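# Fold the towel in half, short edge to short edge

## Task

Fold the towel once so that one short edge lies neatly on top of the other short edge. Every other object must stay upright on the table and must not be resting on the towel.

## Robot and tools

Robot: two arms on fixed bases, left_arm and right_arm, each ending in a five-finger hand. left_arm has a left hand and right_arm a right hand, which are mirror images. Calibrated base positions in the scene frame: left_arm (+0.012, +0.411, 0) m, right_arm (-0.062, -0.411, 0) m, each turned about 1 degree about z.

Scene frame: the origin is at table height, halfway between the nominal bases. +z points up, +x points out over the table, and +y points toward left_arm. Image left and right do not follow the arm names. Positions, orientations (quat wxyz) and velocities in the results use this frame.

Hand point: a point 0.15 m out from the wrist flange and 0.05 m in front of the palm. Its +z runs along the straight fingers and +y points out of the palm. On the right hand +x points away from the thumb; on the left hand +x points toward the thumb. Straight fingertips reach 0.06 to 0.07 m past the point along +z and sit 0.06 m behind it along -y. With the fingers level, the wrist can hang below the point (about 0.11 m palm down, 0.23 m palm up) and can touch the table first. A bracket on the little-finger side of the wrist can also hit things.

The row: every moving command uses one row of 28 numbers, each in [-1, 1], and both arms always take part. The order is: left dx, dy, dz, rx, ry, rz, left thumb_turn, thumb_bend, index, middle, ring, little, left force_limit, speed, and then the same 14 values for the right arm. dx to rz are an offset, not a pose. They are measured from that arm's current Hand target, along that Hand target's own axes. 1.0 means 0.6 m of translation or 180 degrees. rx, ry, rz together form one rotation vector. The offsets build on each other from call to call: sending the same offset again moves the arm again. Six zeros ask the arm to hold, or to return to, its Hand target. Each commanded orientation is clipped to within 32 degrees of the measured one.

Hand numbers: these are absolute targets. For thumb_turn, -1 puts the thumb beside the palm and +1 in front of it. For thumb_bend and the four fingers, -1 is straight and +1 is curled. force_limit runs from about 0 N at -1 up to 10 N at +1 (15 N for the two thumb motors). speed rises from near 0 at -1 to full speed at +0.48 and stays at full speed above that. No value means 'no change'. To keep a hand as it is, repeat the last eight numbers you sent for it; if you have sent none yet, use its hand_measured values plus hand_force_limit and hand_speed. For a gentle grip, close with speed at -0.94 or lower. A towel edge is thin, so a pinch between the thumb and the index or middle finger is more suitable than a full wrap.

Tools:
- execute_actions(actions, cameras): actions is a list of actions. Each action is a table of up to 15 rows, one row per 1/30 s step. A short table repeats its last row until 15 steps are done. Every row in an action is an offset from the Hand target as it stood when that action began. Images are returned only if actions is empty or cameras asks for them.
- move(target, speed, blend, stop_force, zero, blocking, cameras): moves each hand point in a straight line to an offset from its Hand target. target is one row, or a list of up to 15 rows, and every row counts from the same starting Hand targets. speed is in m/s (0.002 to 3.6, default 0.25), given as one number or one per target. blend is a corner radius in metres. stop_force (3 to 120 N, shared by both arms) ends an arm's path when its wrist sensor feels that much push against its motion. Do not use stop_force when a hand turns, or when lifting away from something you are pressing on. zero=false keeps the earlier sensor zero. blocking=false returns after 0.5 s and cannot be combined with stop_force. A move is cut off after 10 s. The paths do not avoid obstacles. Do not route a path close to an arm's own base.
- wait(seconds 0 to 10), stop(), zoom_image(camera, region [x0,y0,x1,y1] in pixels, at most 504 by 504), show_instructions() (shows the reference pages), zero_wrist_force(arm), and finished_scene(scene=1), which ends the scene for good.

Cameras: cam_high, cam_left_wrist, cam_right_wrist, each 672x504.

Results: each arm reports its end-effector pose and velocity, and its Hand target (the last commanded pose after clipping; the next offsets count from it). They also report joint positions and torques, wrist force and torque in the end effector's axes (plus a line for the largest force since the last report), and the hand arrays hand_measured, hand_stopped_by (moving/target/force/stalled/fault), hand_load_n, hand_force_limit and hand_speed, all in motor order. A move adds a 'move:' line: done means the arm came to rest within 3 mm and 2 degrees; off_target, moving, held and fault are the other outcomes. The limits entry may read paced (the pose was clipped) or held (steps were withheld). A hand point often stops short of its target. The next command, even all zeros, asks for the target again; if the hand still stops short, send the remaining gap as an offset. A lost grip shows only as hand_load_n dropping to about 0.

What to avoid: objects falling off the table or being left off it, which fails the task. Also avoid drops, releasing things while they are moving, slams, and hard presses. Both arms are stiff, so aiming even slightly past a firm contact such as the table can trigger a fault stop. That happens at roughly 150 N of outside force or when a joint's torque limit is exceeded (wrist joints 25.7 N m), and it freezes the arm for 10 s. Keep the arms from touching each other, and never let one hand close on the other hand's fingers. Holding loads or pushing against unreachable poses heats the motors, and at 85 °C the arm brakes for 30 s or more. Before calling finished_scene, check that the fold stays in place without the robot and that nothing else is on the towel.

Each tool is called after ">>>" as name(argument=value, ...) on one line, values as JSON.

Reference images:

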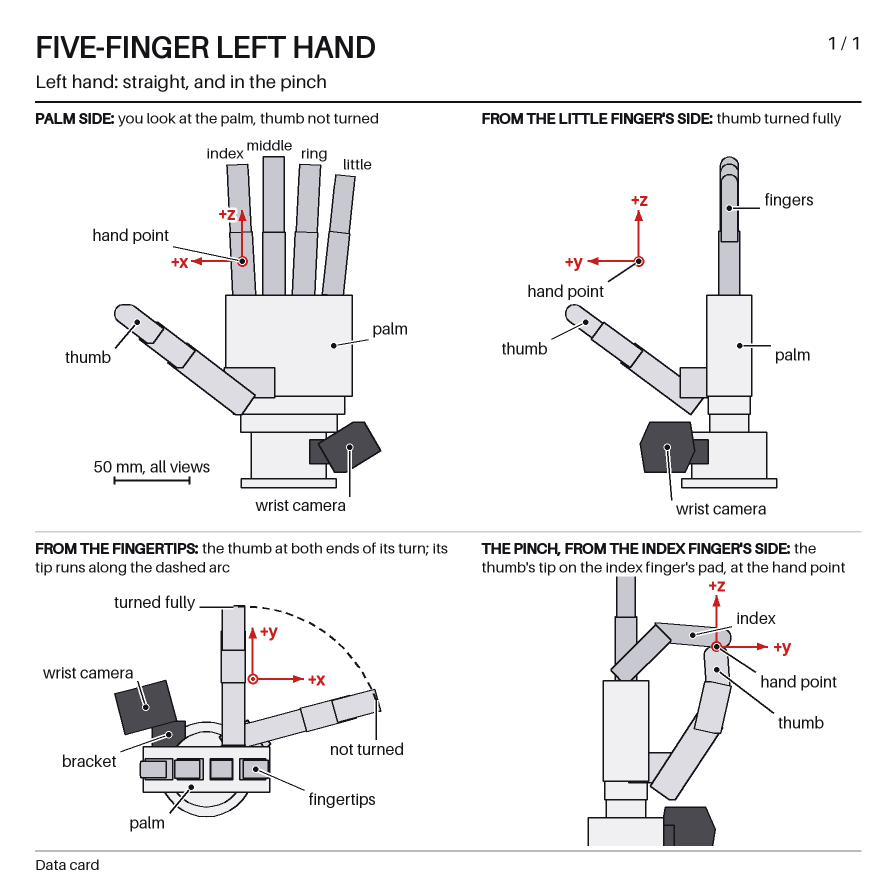

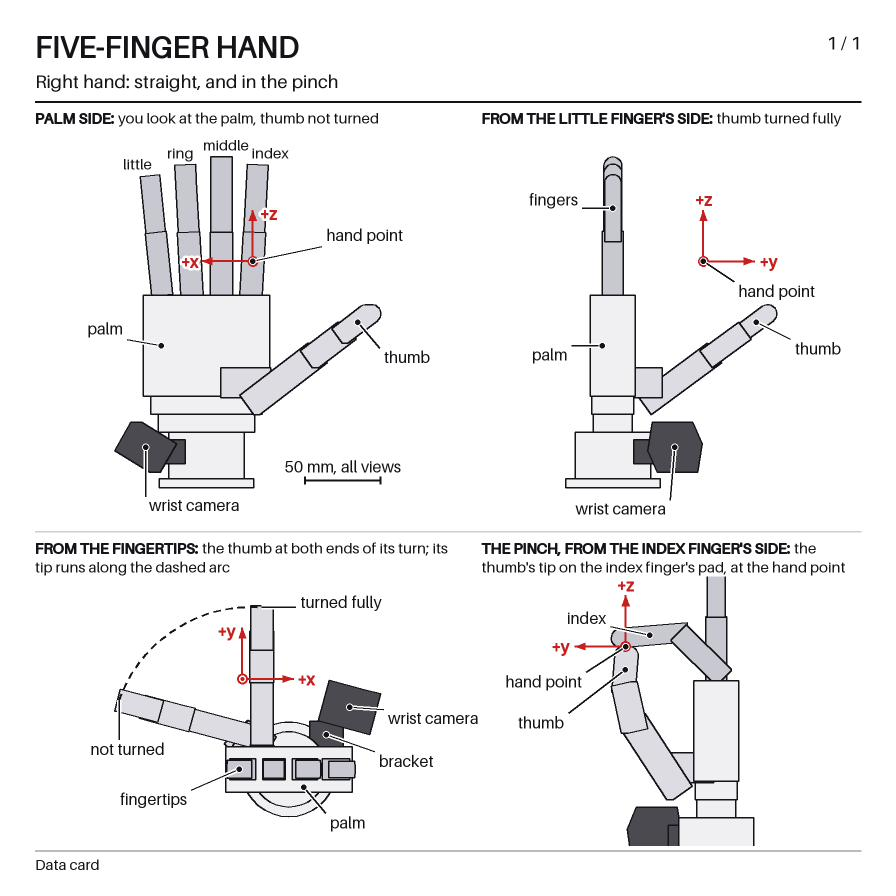

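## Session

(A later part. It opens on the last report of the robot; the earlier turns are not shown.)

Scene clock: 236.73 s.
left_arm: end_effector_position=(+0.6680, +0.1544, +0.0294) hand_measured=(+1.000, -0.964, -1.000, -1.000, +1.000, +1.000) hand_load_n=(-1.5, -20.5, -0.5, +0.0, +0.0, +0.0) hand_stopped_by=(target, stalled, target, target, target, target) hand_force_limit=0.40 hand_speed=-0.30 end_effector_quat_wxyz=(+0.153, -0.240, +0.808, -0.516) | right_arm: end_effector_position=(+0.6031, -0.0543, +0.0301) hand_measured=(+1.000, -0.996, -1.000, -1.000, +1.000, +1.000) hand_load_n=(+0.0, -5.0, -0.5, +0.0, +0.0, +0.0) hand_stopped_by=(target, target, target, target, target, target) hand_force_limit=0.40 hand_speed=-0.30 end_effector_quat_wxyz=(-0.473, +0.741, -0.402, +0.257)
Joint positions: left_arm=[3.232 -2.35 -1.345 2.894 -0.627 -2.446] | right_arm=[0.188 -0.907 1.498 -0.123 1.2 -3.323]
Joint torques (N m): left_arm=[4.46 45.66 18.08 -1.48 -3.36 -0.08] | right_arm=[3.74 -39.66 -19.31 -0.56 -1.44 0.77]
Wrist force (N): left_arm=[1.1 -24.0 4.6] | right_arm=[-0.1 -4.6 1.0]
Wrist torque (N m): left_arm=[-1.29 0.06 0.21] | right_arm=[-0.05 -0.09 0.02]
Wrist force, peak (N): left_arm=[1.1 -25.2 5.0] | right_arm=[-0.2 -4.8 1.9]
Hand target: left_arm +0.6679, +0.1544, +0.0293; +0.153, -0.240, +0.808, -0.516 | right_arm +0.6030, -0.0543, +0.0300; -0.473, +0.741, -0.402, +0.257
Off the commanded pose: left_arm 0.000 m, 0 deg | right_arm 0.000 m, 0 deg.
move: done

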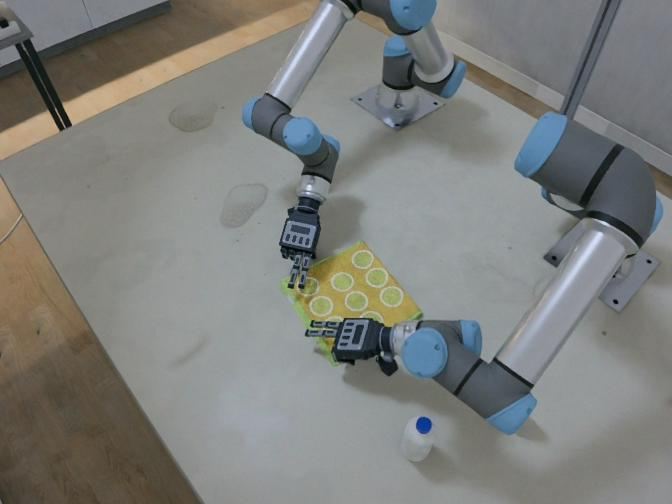

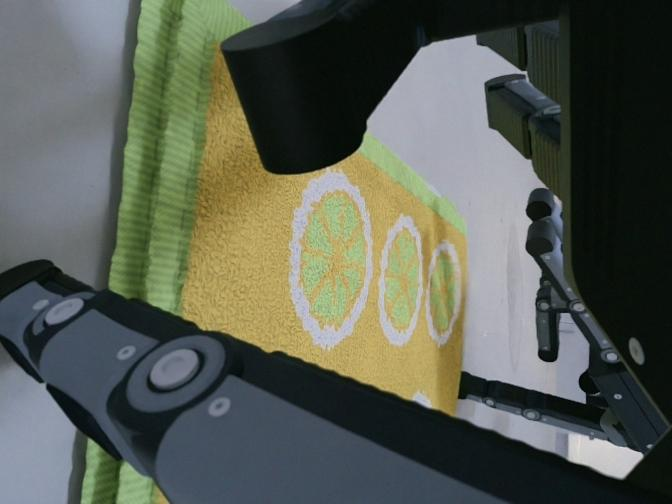

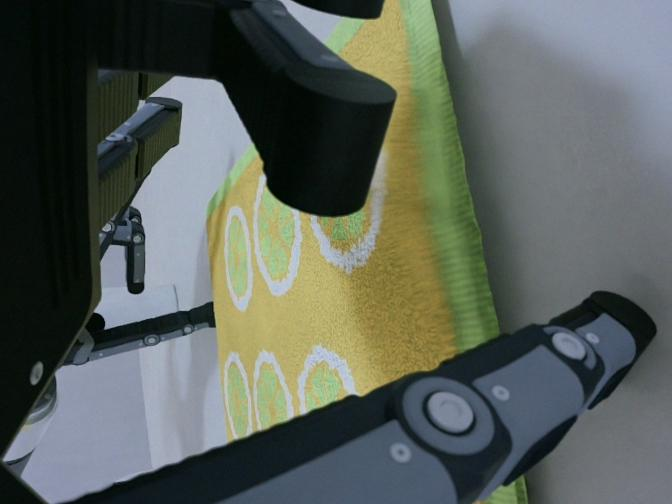

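>>> move(target=[0, -0.1208, -0.0563, 0, 0, 0, 1, -1, -1, -1, 1, 1, 0.4, -0.3, 0, -0.1208, -0.0563, 0, 0, 0, 1, -1, -1, -1, 1, 1, 0.4, -0.3], cameras=["all"], speed=0.1)

>>> zoom_image(camera="cam_high", region=[270, 210, 430, 370])

Scene clock: 240.00 s.
left_arm: end_effector_position=(+0.6680, +0.1545, +0.1094) hand_measured=(+1.000, -0.968, -1.000, -1.000, +1.000, +1.000) hand_load_n=(+0.0, +0.0, +0.5, +0.0, +0.0, +0.0) hand_stopped_by=(target, stalled, target, target, target, target) hand_force_limit=0.40 hand_speed=-0.30 end_effector_quat_wxyz=(+0.153, -0.240, +0.808, -0.516) | right_arm: end_effector_position=(+0.6029, -0.0544, +0.1101) hand_measured=(+1.000, -0.998, -1.000, -1.000, +1.000, +1.000) hand_load_n=(+0.0, +0.0, +0.0, +0.0, +0.0, +0.0) hand_stopped_by=(target, target, target, target, target, target) hand_force_limit=0.40 hand_speed=-0.30 end_effector_quat_wxyz=(-0.473, +0.741, -0.402, +0.257)
Joint positions: left_arm=[3.232 -2.261 -1.278 2.737 -0.627 -2.446] | right_arm=[0.188 -1 1.423 0.045 1.2 -3.323]
Joint torques (N m): left_arm=[6.57 38.66 4.53 -0.99 3.4 1.04] | right_arm=[-5.86 -37.43 -14.87 -1.99 -1.6 -1.21]
Wrist force (N): left_arm=[0.8 1.0 2.4] | right_arm=[0.2 0.0 0.0]
Wrist torque (N m): left_arm=[0.02 0.01 -0.22] | right_arm=[0.02 -0.11 0.06]
Wrist force, peak (N): left_arm=[1.3 -26.4 3.1] | right_arm=[0.0 -5.1 1.2]
Hand target: left_arm +0.6679, +0.1545, +0.1093; +0.153, -0.240, +0.808, -0.516 | right_arm +0.6029, -0.0544, +0.1100; -0.473, +0.741, -0.402, +0.257
Off the commanded pose: left_arm 0.000 m, 0 deg | right_arm 0.000 m, 0 deg.
move: done

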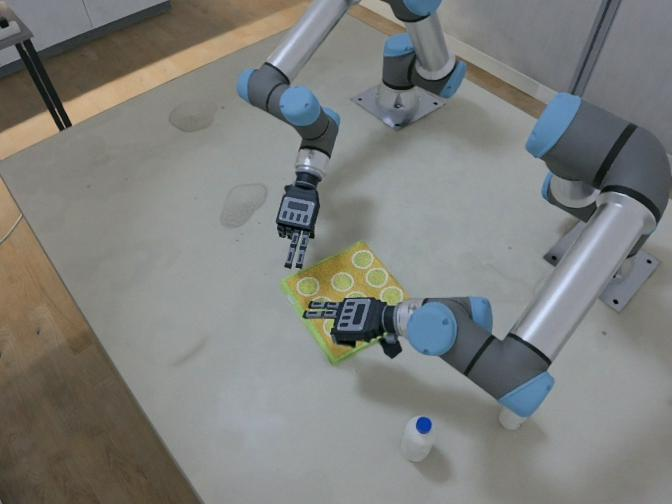

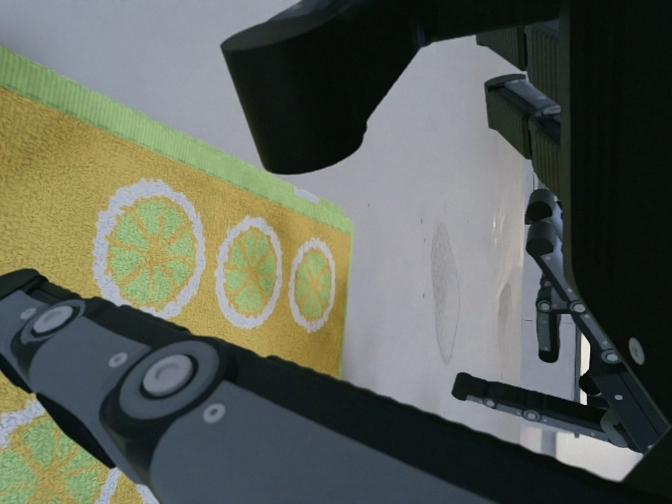

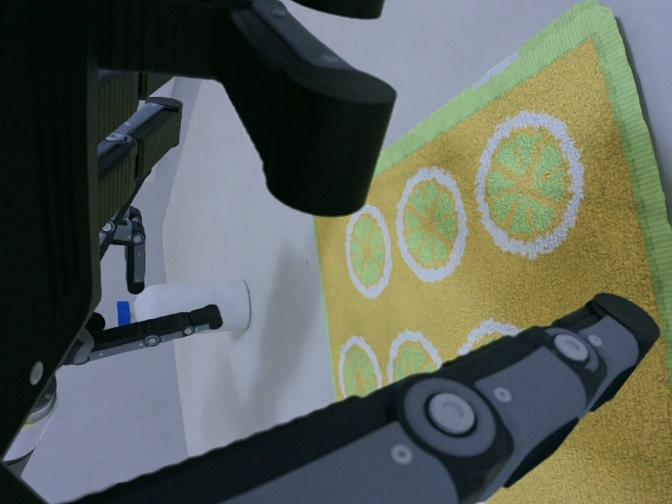

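Scaled by 3.150 from the camera's 672x504 image, which has a finer 960x720 frame.

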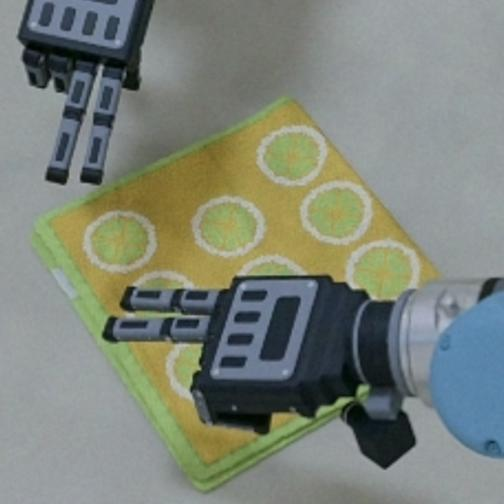

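>>> move(target=[[0, -0.302, -0.1409, 0, 0, 0, 1, -1, -1, -1, 1, 1, 0.4, -0.3, 0, -0.302, -0.1409, 0, 0, 0, 1, -1, -1, -1, 1, 1, 0.4, -0.3],[0.2587, -0.147, -0.4732, 0, 0, 0, 1, -1, -1, -1, 1, 1, 0.4, -0.3, 0.168, -0.088, -0.6, 0, 0, 0, 1, -1, -1, -1, 1, 1, 0.4, -0.3]], cameras=["all"], speed=0.25, blend=[0.05, 0])

>>> zoom_image(camera="cam_high", region=[270, 220, 430, 380])

Scene clock: 243.30 s.
left_arm: end_effector_position=(+0.4177, +0.2544, +0.3089) hand_measured=(+1.000, -0.968, -1.000, -1.000, +1.000, +1.000) hand_load_n=(+0.0, +0.0, +0.0, +0.0, +0.0, +0.0) hand_stopped_by=(target, stalled, target, target, target, target) hand_force_limit=0.40 hand_speed=-0.30 end_effector_quat_wxyz=(+0.153, -0.240, +0.808, -0.516) | right_arm: end_effector_position=(+0.4026, -0.3047, +0.3094) hand_measured=(+1.000, -0.998, -1.000, -1.000, +1.000, +1.000) hand_load_n=(+0.0, +0.0, +0.0, +0.0, +0.0, +0.0) hand_stopped_by=(target, target, target, target, target, target) hand_force_limit=0.40 hand_speed=-0.30 end_effector_quat_wxyz=(-0.473, +0.741, -0.402, +0.257)
Joint positions: left_arm=[3.638 -1.607 -1.807 1.974 -0.439 -1.716] | right_arm=[-0.51 -1.649 1.771 0.682 0.623 -3.843]
Joint torques (N m): left_arm=[2.62 33.44 15.06 -3.47 -1.37 1.65] | right_arm=[-6.54 -25.38 -13.9 1.94 -2.39 -1.34]
Wrist force (N): left_arm=[1.0 0.8 1.6] | right_arm=[0.3 0.0 0.0]
Wrist torque (N m): left_arm=[0.00 -0.07 -0.03] | right_arm=[0.02 -0.14 0.00]
Wrist force, peak (N): left_arm=[1.0 3.5 3.0] | right_arm=[0.1 2.0 0.9]
Hand target: left_arm +0.4176, +0.2544, +0.3089; +0.153, -0.240, +0.808, -0.516 | right_arm +0.4025, -0.3047, +0.3094; -0.473, +0.741, -0.402, +0.257
Off the commanded pose: left_arm 0.000 m, 0 deg | right_arm 0.000 m, 0 deg.
move: done

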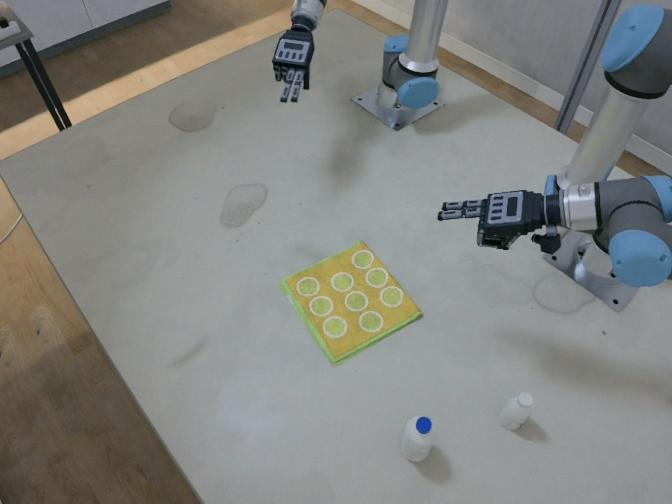

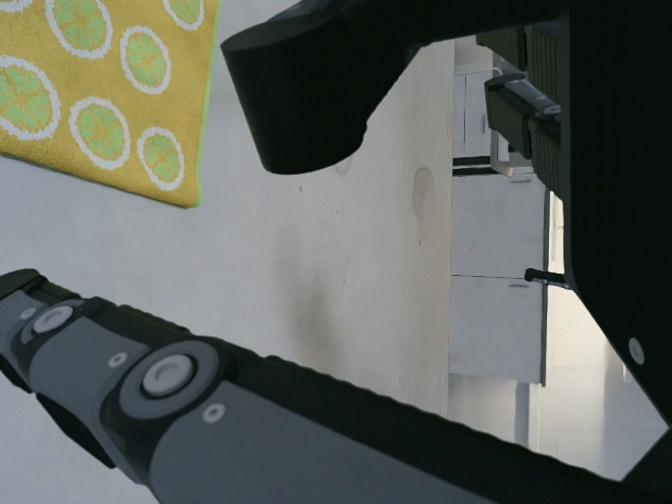

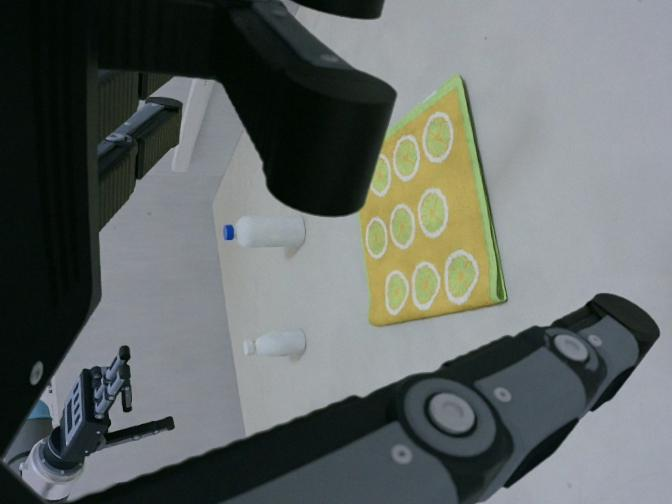

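Scaled by 3.150 from the camera's 672x504 image, which has a finer 960x720 frame.

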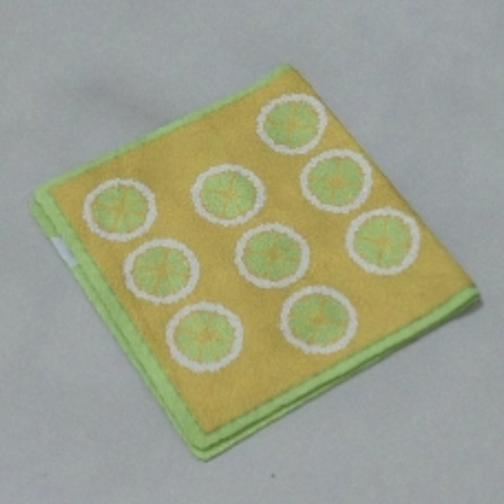

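>>> zoom_image(camera="cam_high", region=[275, 260, 355, 370])

>>> zoom_image(camera="cam_right_wrist", region=[350, 60, 520, 340])

Scaled by 4.582 from the camera's 672x504 image, which has a finer 960x720 frame.

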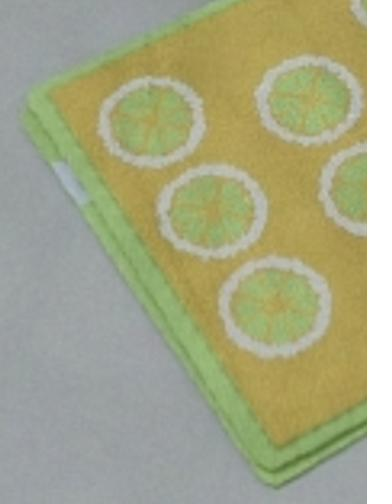

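Scaled by 1.800 from the camera's 672x504 image, which has a finer 960x720 frame.

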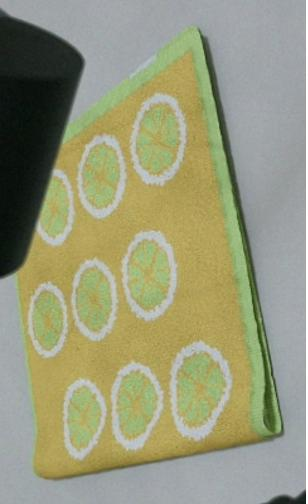

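>>> finished_scene()

The scene is finished: the task was done.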